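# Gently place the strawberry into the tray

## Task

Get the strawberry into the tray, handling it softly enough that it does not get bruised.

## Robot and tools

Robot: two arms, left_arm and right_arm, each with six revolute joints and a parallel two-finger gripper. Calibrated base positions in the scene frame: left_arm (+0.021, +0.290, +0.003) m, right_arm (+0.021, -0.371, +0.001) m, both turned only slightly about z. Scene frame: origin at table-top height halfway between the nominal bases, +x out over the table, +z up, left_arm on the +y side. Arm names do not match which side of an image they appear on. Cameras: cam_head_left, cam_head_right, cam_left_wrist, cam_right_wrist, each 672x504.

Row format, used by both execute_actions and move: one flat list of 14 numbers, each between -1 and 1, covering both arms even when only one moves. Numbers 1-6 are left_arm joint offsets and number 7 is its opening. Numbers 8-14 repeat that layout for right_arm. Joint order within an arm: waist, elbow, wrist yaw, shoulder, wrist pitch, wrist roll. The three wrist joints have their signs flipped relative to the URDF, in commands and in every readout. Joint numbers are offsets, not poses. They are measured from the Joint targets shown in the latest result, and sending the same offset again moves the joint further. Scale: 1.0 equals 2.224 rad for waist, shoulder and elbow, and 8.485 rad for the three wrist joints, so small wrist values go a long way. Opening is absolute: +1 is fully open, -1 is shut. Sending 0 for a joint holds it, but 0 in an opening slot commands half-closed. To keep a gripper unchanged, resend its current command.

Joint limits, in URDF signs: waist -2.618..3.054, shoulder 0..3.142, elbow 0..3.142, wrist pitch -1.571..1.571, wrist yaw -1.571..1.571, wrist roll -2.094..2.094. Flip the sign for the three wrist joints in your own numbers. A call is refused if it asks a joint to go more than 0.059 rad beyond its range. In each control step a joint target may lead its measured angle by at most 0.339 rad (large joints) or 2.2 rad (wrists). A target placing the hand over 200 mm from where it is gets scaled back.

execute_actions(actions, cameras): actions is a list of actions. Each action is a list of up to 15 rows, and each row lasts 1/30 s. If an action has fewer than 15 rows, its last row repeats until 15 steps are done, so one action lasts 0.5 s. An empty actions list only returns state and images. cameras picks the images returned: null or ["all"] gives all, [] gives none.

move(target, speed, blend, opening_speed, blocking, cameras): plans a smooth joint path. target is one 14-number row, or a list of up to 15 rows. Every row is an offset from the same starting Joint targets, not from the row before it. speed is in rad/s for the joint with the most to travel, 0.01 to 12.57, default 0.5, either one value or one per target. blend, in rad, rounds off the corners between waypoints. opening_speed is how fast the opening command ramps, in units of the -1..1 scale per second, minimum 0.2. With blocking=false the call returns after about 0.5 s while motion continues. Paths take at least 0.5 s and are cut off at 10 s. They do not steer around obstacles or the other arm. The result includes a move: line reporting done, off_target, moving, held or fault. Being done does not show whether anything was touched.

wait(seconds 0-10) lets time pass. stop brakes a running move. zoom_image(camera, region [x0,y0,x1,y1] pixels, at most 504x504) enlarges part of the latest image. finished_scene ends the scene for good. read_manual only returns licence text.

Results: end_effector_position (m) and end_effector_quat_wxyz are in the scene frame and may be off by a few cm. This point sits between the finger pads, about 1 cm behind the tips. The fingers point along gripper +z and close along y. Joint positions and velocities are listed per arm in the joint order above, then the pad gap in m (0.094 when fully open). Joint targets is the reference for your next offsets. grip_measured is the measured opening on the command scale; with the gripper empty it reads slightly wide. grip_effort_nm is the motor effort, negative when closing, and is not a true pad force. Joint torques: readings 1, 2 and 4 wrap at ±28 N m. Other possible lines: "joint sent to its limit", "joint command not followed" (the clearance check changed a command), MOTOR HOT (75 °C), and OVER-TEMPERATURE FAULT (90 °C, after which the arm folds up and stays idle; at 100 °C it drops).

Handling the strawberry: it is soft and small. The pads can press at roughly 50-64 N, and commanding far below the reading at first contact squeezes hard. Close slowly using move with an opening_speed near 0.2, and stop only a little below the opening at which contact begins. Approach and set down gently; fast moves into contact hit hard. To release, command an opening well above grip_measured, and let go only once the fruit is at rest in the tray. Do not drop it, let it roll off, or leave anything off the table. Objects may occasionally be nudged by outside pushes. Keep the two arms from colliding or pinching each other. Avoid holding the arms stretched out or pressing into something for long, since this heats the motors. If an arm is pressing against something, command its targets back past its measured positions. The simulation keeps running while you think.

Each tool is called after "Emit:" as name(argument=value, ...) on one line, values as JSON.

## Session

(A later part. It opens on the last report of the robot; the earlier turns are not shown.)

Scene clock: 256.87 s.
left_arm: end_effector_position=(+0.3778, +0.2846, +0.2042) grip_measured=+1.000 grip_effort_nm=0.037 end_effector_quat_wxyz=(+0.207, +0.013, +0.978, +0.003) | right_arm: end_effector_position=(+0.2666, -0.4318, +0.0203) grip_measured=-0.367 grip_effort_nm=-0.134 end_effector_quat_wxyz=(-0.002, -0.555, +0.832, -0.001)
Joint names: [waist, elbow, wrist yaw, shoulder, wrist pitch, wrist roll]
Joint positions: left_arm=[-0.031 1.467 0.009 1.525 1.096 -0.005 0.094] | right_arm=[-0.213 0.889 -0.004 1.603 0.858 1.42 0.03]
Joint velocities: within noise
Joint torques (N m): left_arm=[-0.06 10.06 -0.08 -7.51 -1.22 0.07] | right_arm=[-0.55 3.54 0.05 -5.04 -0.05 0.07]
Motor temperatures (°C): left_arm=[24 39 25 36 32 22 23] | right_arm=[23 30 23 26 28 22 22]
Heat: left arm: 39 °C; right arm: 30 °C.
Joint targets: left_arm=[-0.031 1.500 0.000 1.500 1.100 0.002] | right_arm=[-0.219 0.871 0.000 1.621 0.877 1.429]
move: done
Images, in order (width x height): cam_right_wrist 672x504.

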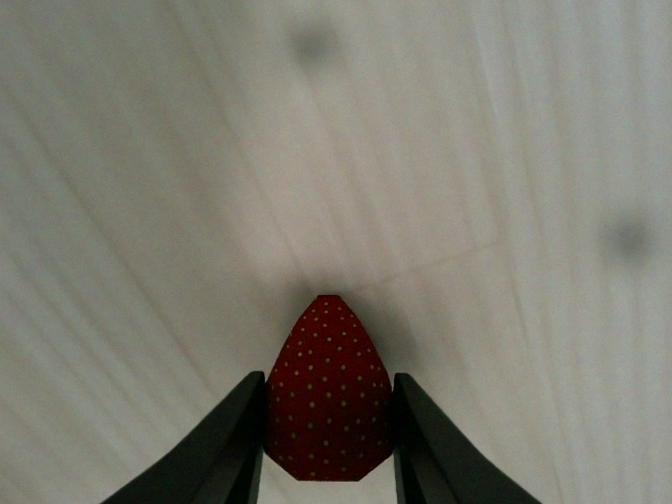

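Emit:
move(target=[[0, 0, 0, 0, 0, 0, 1.0, 0, 0.0153, 0, -0.0126, 0, 0, -0.37], [0, 0, 0, 0, 0, 0, 1.0, 0, 0.0337, 0, -0.0264, 0.0073, 0, -0.37]], speed=0.1, cameras=["cam_head_left", "cam_right_wrist"])

Emit:
zoom_image(camera="cam_right_wrist", region=[210, 330, 450, 504])

Scene clock: 280.53 s.
left_arm: end_effector_position=(+0.3778, +0.2846, +0.2042) grip_measured=+1.000 grip_effort_nm=0.037 end_effector_quat_wxyz=(+0.207, +0.013, +0.978, +0.003) | right_arm: end_effector_position=(+0.2666, -0.4318, +0.0333) grip_measured=-0.367 grip_effort_nm=-0.134 end_effector_quat_wxyz=(-0.002, -0.555, +0.832, +0.000)
Joint names: [waist, elbow, wrist yaw, shoulder, wrist pitch, wrist roll]
Joint positions: left_arm=[-0.031 1.467 0.009 1.525 1.096 -0.005 0.094] | right_arm=[-0.213 0.925 -0.004 1.581 0.917 1.42 0.03]
Joint velocities: within noise
Joint torques (N m): left_arm=[-0.1 9.99 -0.13 -7.36 -1.18 0.07] | right_arm=[-0.54 6.56 0.05 -8.24 -0.02 0.07]
Motor temperatures (°C): left_arm=[24 39 25 36 32 22 23] | right_arm=[23 30 23 27 28 22 22]
Heat: left arm: 39 °C; right arm: 30 °C.
Joint targets: left_arm=[-0.031 1.500 0.000 1.500 1.100 0.002] | right_arm=[-0.219 0.946 0.000 1.562 0.938 1.429]
move: done
Images, in order (width x height): cam_head_left 672x504, cam_right_wrist 672x504.

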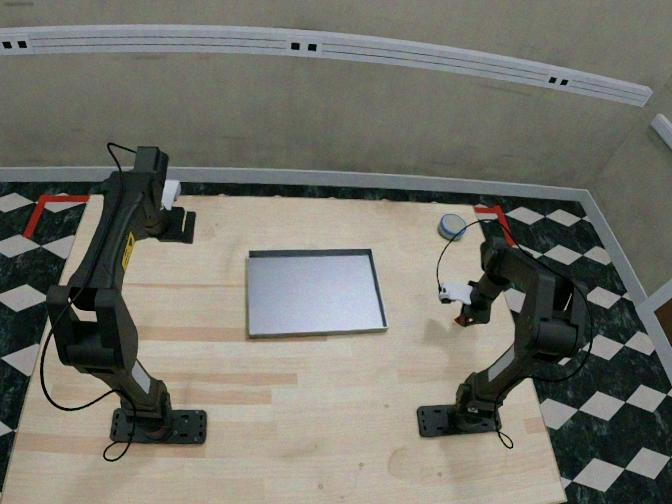

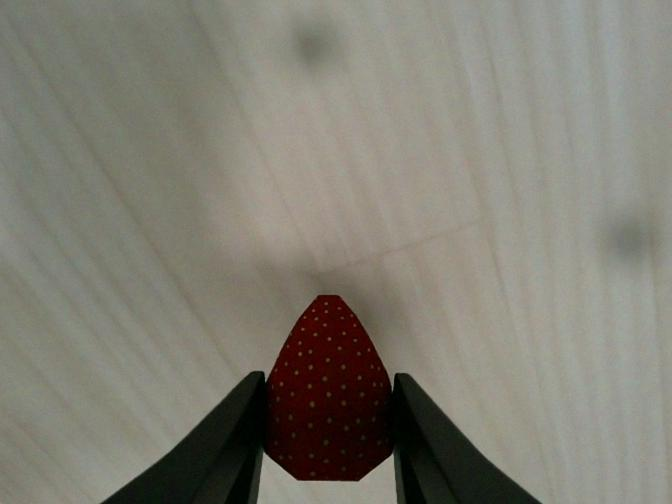

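Scaled by 2.100 from the camera's 672x504 image, which has a finer 960x720 frame.

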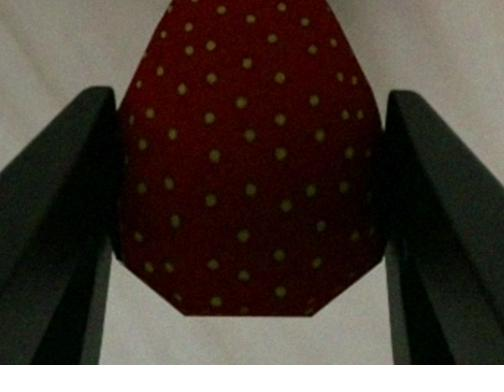

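Emit:
move(target=[[0, 0, 0, 0, 0, 0, 1.0, 0, 0.0549, 0, -0.0207, 0.0202, 0, -0.37], [0, 0, 0, 0, 0, 0, 1.0, 0.3732, 0.4114, 0, 0.2707, 0.0403, 0, -0.37]], speed=[0.25, 0.5], blend=[0.06, 0], cameras=["cam_head_left", "cam_head_right", "cam_right_wrist"])

Emit:
zoom_image(camera="cam_right_wrist", region=[210, 330, 450, 504])

Scene clock: 307.77 s.
left_arm: end_effector_position=(+0.3778, +0.2846, +0.2042) grip_measured=+1.000 grip_effort_nm=0.037 end_effector_quat_wxyz=(+0.207, +0.013, +0.978, +0.003) | right_arm: end_effector_position=(+0.3674, -0.1411, +0.0790) grip_measured=-0.367 grip_effort_nm=-0.125 end_effector_quat_wxyz=(-0.004, +0.843, -0.538, +0.004)
Joint names: [waist, elbow, wrist yaw, shoulder, wrist pitch, wrist roll]
Joint positions: left_arm=[-0.031 1.467 0.009 1.525 1.096 -0.005 0.094] | right_arm=[0.616 1.835 -0.004 2.136 1.259 1.42 0.03]
Joint velocities: within noise
Joint torques (N m): left_arm=[0.09 10.06 -0.1 -7.49 -1.2 0.06] | right_arm=[-0.47 7.39 0.06 -10.09 -0.04 0.07]
Motor temperatures (°C): left_arm=[24 39 25 36 32 22 23] | right_arm=[23 32 23 28 27 22 22]
Heat: left arm: 39 °C; right arm: 32 °C.
Joint targets: left_arm=[-0.031 1.500 0.000 1.500 1.100 0.002] | right_arm=[0.611 1.861 0.000 2.164 1.280 1.429]
move: done
Images, in order (width x height): cam_head_left 672x504, cam_head_right 672x504, cam_right_wrist 672x504.

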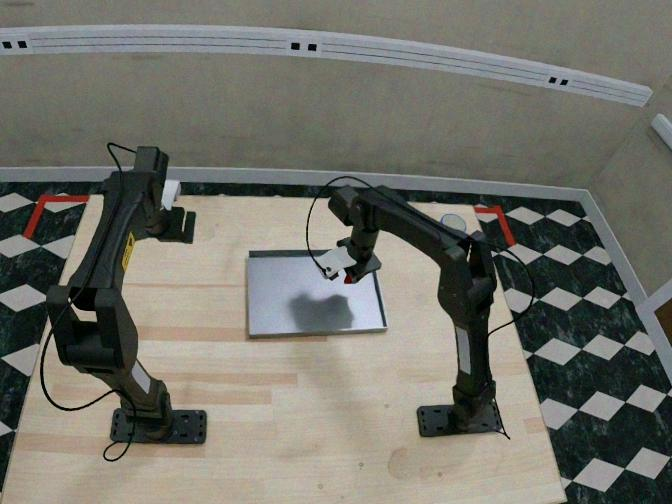

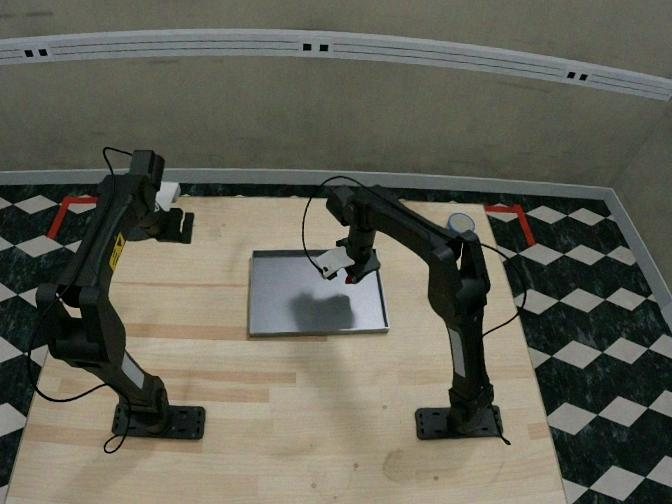

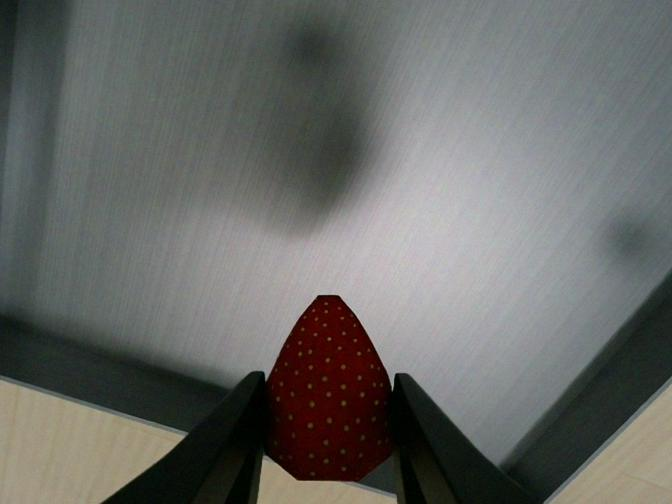

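Scaled by 2.100 from the camera's 672x504 image, which has a finer 960x720 frame.

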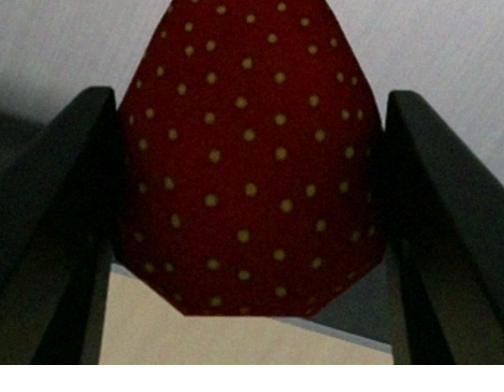

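Emit:
move(target=[[0, 0, 0, 0, 0, 0, 1.0, 0, -0.0193, 0, 0, -0.0041, 0, -0.37], [0, 0, 0, 0, 0, 0, 1.0, 0, -0.0744, 0, 0.0153, -0.0216, 0, -0.37]], speed=[0.1, 0.12], cameras=["cam_head_left", "cam_right_wrist"])

Emit:
zoom_image(camera="cam_right_wrist", region=[210, 260, 450, 504])

Scene clock: 323.00 s.
left_arm: end_effector_position=(+0.3778, +0.2846, +0.2042) grip_measured=+1.000 grip_effort_nm=0.037 end_effector_quat_wxyz=(+0.207, +0.013, +0.978, +0.003) | right_arm: end_effector_position=(+0.3686, -0.1403, +0.0364) grip_measured=-0.367 grip_effort_nm=-0.134 end_effector_quat_wxyz=(-0.004, +0.843, -0.538, +0.004)
Joint names: [waist, elbow, wrist yaw, shoulder, wrist pitch, wrist roll]
Joint positions: left_arm=[-0.031 1.467 0.009 1.525 1.096 -0.005 0.094] | right_arm=[0.616 1.714 -0.004 2.167 1.108 1.42 0.03]
Joint velocities: within noise
Joint torques (N m): left_arm=[-0.02 9.94 -0.11 -7.38 -1.17 0.06] | right_arm=[-0.44 3.92 0.05 -10.09 -0.36 0.05]
Motor temperatures (°C): left_arm=[24 39 25 36 32 22 23] | right_arm=[23 32 23 30 27 22 22]
Heat: left arm: 39 °C; right arm: 32 °C.
Joint targets: left_arm=[-0.031 1.500 0.000 1.500 1.100 0.002] | right_arm=[0.611 1.695 0.000 2.198 1.097 1.429]
move: done
Images, in order (width x height): cam_head_left 672x504, cam_right_wrist 672x504.

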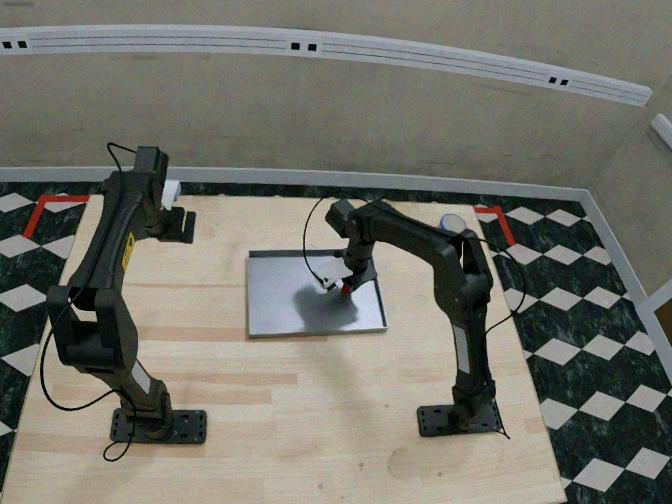

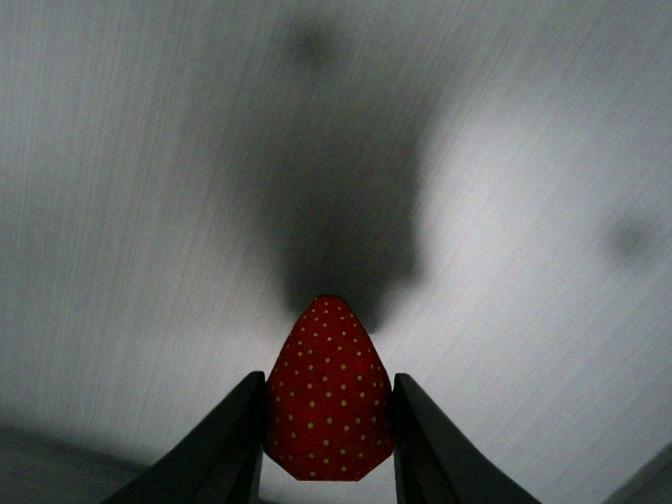

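Scaled by 2.066 from the camera's 672x504 image, which has a finer 960x720 frame.

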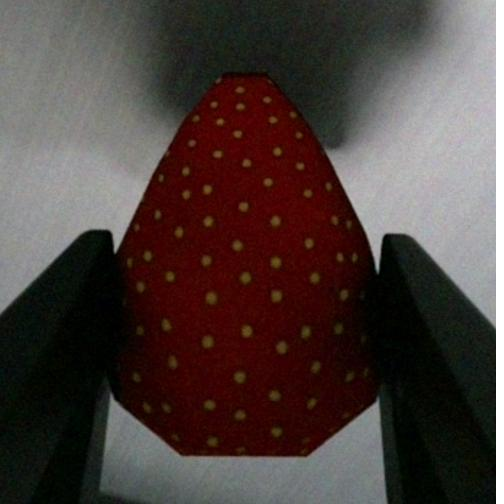

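Emit:
move(target=[0, 0, 0, 0, 0, 0, 1.0, 0, -0.0089, 0, 0.0029, -0.0031, 0, -0.37], speed=0.05, cameras=["cam_right_wrist"])

Emit:
zoom_image(camera="cam_right_wrist", region=[210, 260, 450, 504])

Scene clock: 330.33 s.
left_arm: end_effector_position=(+0.3778, +0.2846, +0.2042) grip_measured=+1.000 grip_effort_nm=0.037 end_effector_quat_wxyz=(+0.207, +0.013, +0.978, +0.003) | right_arm: end_effector_position=(+0.3688, -0.1402, +0.0297) grip_measured=-0.367 grip_effort_nm=-0.120 end_effector_quat_wxyz=(-0.005, +0.843, -0.538, +0.004)
Joint names: [waist, elbow, wrist yaw, shoulder, wrist pitch, wrist roll]
Joint positions: left_arm=[-0.031 1.467 0.009 1.525 1.096 -0.005 0.094] | right_arm=[0.616 1.695 -0.004 2.173 1.082 1.42 0.03]
Joint velocities: within noise
Joint torques (N m): left_arm=[0.1 10.15 -0.08 -7.39 -1.17 0.07] | right_arm=[-0.42 3.86 0.06 -10 -0.36 0.08]
Motor temperatures (°C): left_arm=[24 39 25 36 32 22 23] | right_arm=[23 31 23 30 27 22 22]
Heat: left arm: 39 °C; right arm: 31 °C.
Joint targets: left_arm=[-0.031 1.500 0.000 1.500 1.100 0.002] | right_arm=[0.611 1.676 0.000 2.204 1.071 1.429]
move: done
Images, in order (width x height): cam_right_wrist 672x504.

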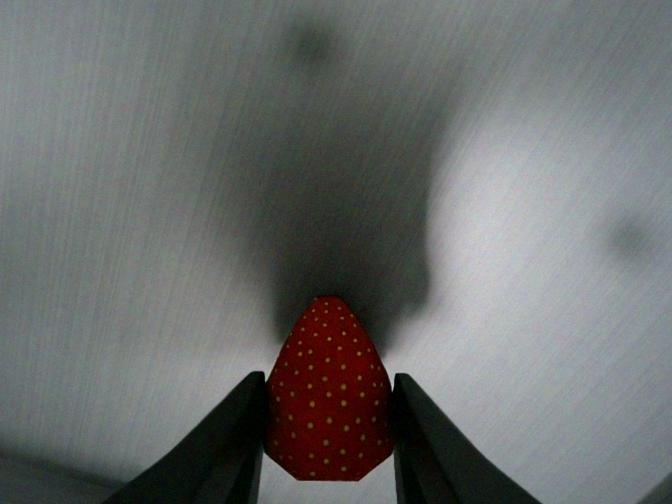

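Scaled by 2.066 from the camera's 672x504 image, which has a finer 960x720 frame.

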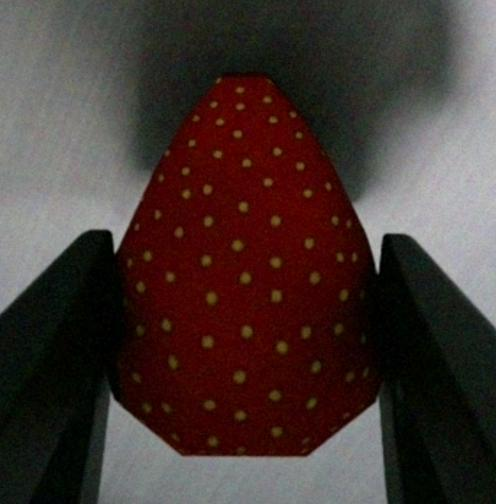

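Emit:
move(target=[0, 0, 0, 0, 0, 0, 1.0, 0, -0.00504, 0, 0.00162, -0.00174, 0, -0.37], speed=0.05, cameras=["cam_right_wrist"])

Emit:
zoom_image(camera="cam_right_wrist", region=[210, 260, 450, 504])

Scene clock: 334.63 s.
left_arm: end_effector_position=(+0.3778, +0.2846, +0.2042) grip_measured=+1.000 grip_effort_nm=0.032 end_effector_quat_wxyz=(+0.207, +0.013, +0.978, +0.003) | right_arm: end_effector_position=(+0.3691, -0.1400, +0.0270) grip_measured=-0.367 grip_effort_nm=-0.125 end_effector_quat_wxyz=(-0.006, +0.843, -0.538, +0.005)
Joint names: [waist, elbow, wrist yaw, shoulder, wrist pitch, wrist roll]
Joint positions: left_arm=[-0.031 1.467 0.009 1.525 1.096 -0.005 0.094] | right_arm=[0.616 1.684 -0.004 2.173 1.066 1.42 0.03]
Joint velocities: within noise
Joint torques (N m): left_arm=[-0.05 10.06 -0.1 -7.31 -1.26 0.06] | right_arm=[-0.54 3.84 0.05 -9.66 -0.36 0.07]
Motor temperatures (°C): left_arm=[24 39 25 36 32 22 23] | right_arm=[23 31 23 29 27 22 22]
Heat: left arm: 39 °C; right arm: 31 °C.
Joint targets: left_arm=[-0.031 1.500 0.000 1.500 1.100 0.002] | right_arm=[0.611 1.664 0.000 2.208 1.056 1.429]
move: done
Images, in order (width x height): cam_right_wrist 672x504.

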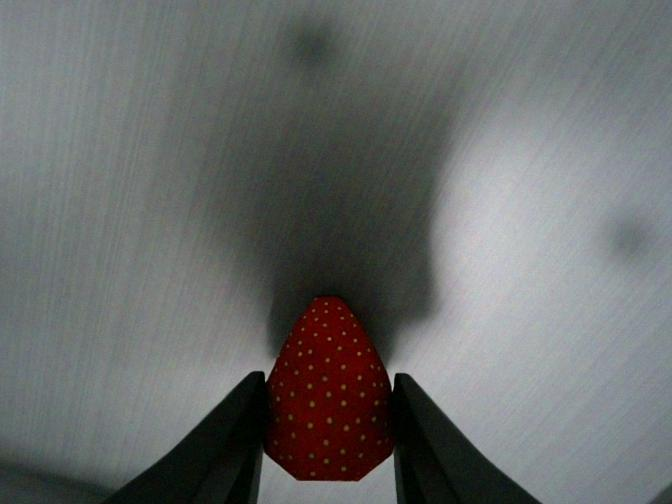

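Scaled by 2.066 from the camera's 672x504 image, which has a finer 960x720 frame.

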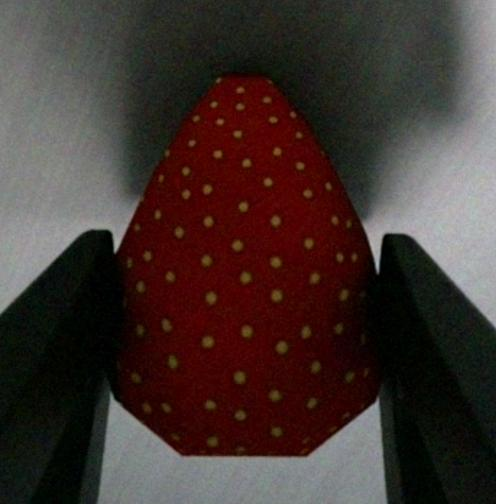

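Emit:
move(target=[0, 0, 0, 0, 0, 0, 1.0, 0, -0.0049, 0, 0.0032, -0.0011, 0, -0.37], speed=0.05, cameras=["cam_right_wrist"])

Emit:
zoom_image(camera="cam_right_wrist", region=[210, 260, 450, 504])

Scene clock: 354.00 s.
left_arm: end_effector_position=(+0.3778, +0.2846, +0.2042) grip_measured=+1.000 grip_effort_nm=0.042 end_effector_quat_wxyz=(+0.207, +0.013, +0.978, +0.003) | right_arm: end_effector_position=(+0.3695, -0.1397, +0.0244) grip_measured=-0.367 grip_effort_nm=-0.129 end_effector_quat_wxyz=(-0.008, +0.843, -0.538, +0.005)
Joint names: [waist, elbow, wrist yaw, shoulder, wrist pitch, wrist roll]
Joint positions: left_arm=[-0.031 1.467 0.009 1.525 1.096 -0.005 0.094] | right_arm=[0.616 1.677 -0.004 2.175 1.055 1.42 0.03]
Joint velocities: within noise
Joint torques (N m): left_arm=[0.16 9.99 -0.12 -7.32 -1.18 0.07] | right_arm=[-0.53 3.58 0.06 -9.26 -0.34 0.08]
Motor temperatures (°C): left_arm=[24 39 25 36 31 22 23] | right_arm=[23 30 23 28 27 22 22]
Heat: left arm: 39 °C; right arm: 30 °C.
Joint targets: left_arm=[-0.031 1.500 0.000 1.500 1.100 0.002] | right_arm=[0.611 1.654 0.000 2.215 1.047 1.429]
move: off_target (right_arm); right_arm: the shoulder is farthest, 0.041 rad from its target
Images, in order (width x height): cam_right_wrist 672x504.

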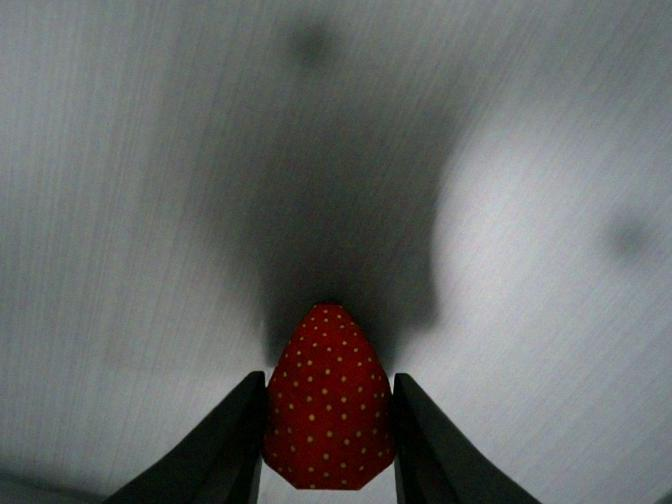

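Scaled by 2.066 from the camera's 672x504 image, which has a finer 960x720 frame.

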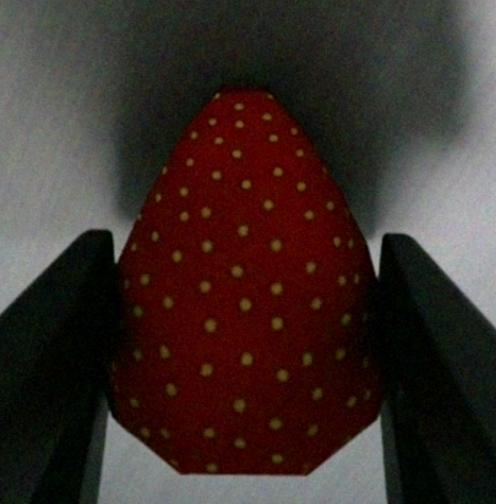

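Emit:
move(target=[0, 0, 0, 0, 0, 0, 1.0, 0, 0, 0, 0, 0, 0, 0.4], speed=0.1, opening_speed=0.6, cameras=["cam_head_left", "cam_right_wrist"])

Emit:
zoom_image(camera="cam_right_wrist", region=[180, 260, 480, 504])

Scene clock: 361.23 s.
left_arm: end_effector_position=(+0.3778, +0.2846, +0.2042) grip_measured=+1.000 grip_effort_nm=0.037 end_effector_quat_wxyz=(+0.207, +0.013, +0.978, +0.003) | right_arm: end_effector_position=(+0.3690, -0.1401, +0.0210) grip_measured=+0.398 grip_effort_nm=0.110 end_effector_quat_wxyz=(-0.004, +0.843, -0.538, +0.004)
Joint names: [waist, elbow, wrist yaw, shoulder, wrist pitch, wrist roll]
Joint positions: left_arm=[-0.031 1.467 0.009 1.525 1.096 -0.005 0.094] | right_arm=[0.616 1.677 -0.004 2.183 1.054 1.42 0.066]
Joint velocities: within noise
Joint torques (N m): left_arm=[-0.1 10.13 -0.13 -7.53 -1.24 0.05] | right_arm=[-0.46 3.62 0.06 -10.04 -0.32 0.08]
Motor temperatures (°C): left_arm=[24 39 25 36 31 22 23] | right_arm=[23 30 23 29 27 22 22]
Heat: left arm: 39 °C; right arm: 30 °C.
Joint targets: left_arm=[-0.031 1.500 0.000 1.500 1.100 0.002] | right_arm=[0.611 1.654 0.000 2.215 1.047 1.429]
move: done
Images, in order (width x height): cam_head_left 672x504, cam_right_wrist 672x504.

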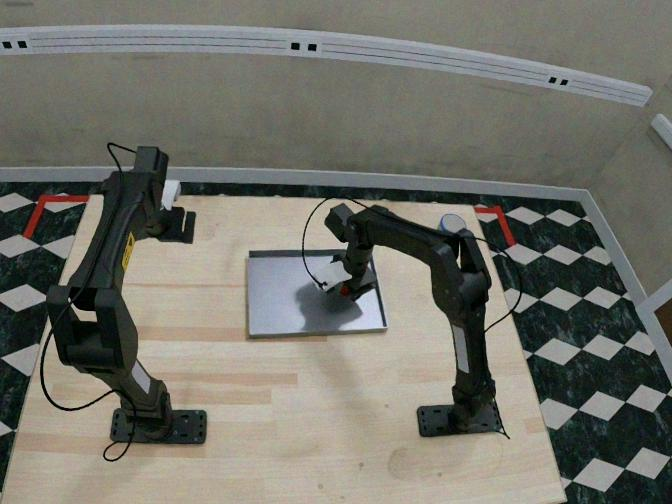

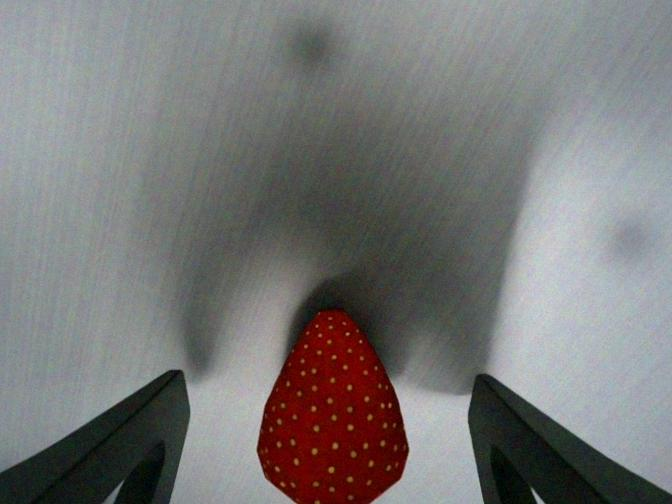

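Scaled by 1.680 from the camera's 672x504 image, which has a finer 960x720 frame.

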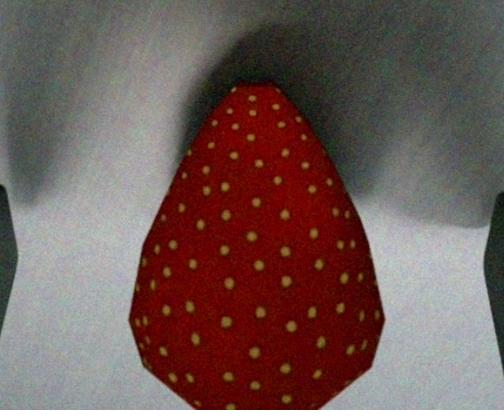

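Emit:
move(target=[[0, 0, 0, 0, 0, 0, 1.0, 0, 0.0157, 0, -0.0193, 0.0018, 0, 0.4], [0, 0, 0, 0, 0, 0, 1.0, 0, 0.1547, 0, -0.0382, 0.0437, 0, 0.4]], speed=[0.1, 0.3], cameras=["cam_head_left", "cam_head_right", "cam_right_wrist"])

Emit:
zoom_image(camera="cam_right_wrist", region=[230, 150, 430, 350])

Scene clock: 373.13 s.
left_arm: end_effector_position=(+0.3778, +0.2846, +0.2042) grip_measured=+1.000 grip_effort_nm=0.042 end_effector_quat_wxyz=(+0.207, +0.013, +0.978, +0.003) | right_arm: end_effector_position=(+0.3681, -0.1406, +0.1077) grip_measured=+0.398 grip_effort_nm=0.110 end_effector_quat_wxyz=(+0.002, +0.843, -0.538, +0.001)
Joint names: [waist, elbow, wrist yaw, shoulder, wrist pitch, wrist roll]
Joint positions: left_arm=[-0.031 1.467 0.009 1.525 1.096 -0.005 0.094] | right_arm=[0.616 1.978 -0.004 2.154 1.396 1.42 0.066]
Joint velocities: within noise
Joint torques (N m): left_arm=[-0.1 10.02 -0.09 -7.41 -1.21 0.1] | right_arm=[-0.49 6.87 0.05 -15.02 0.01 0.08]
Motor temperatures (°C): left_arm=[24 39 25 36 31 22 23] | right_arm=[23 30 23 29 27 22 22]
Heat: left arm: 39 °C; right arm: 30 °C.
Joint targets: left_arm=[-0.031 1.500 0.000 1.500 1.100 0.002] | right_arm=[0.611 1.998 0.000 2.130 1.418 1.429]
move: done
Images, in order (width x height): cam_head_left 672x504, cam_head_right 672x504, cam_right_wrist 672x504.

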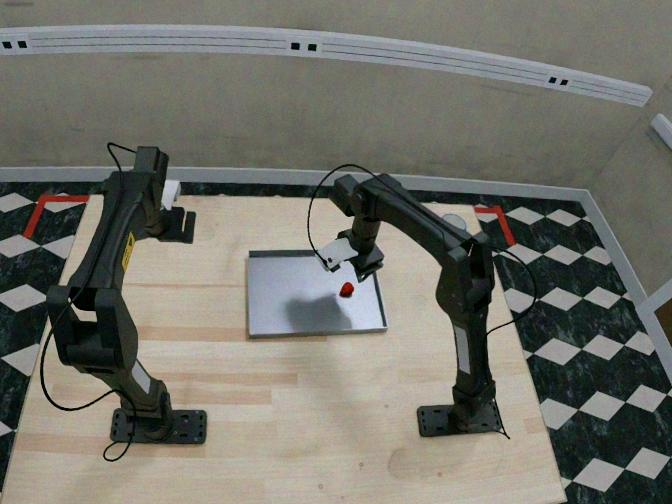

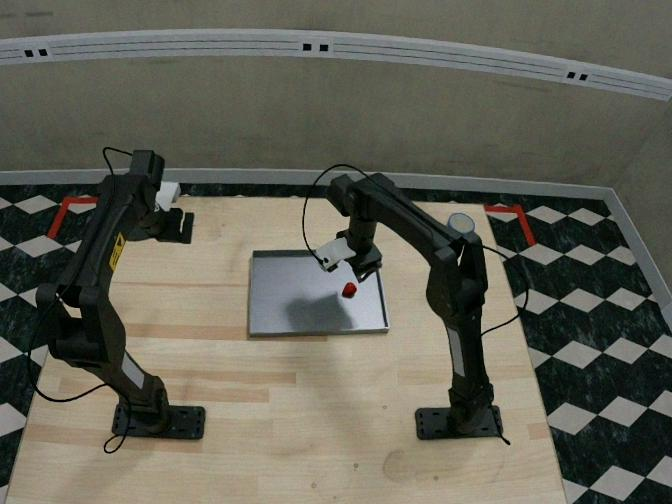

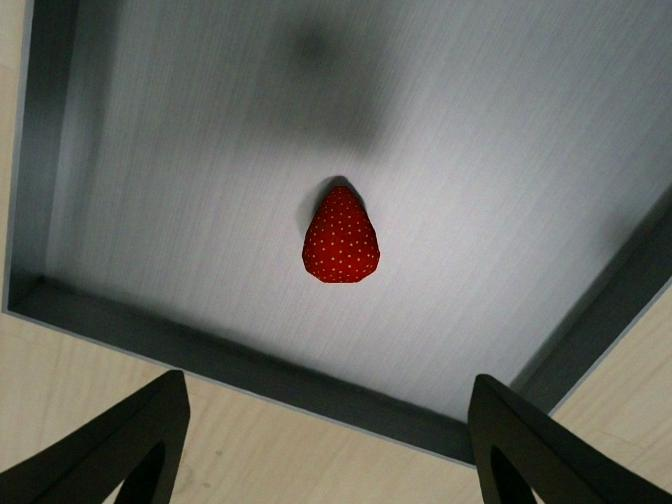

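Scaled by 2.520 from the camera's 672x504 image, which has a finer 960x720 frame.

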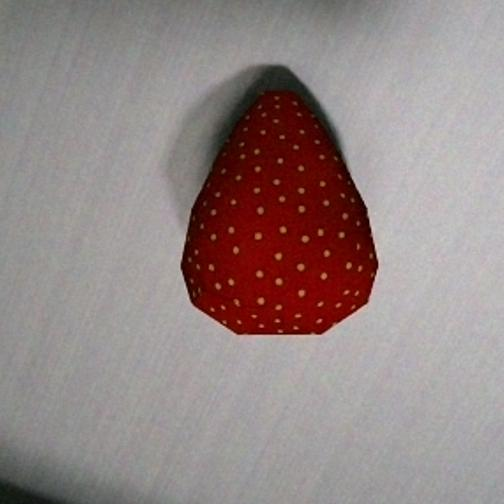

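Emit:
finished_scene(scene=1)

The scene is finished: the task was done.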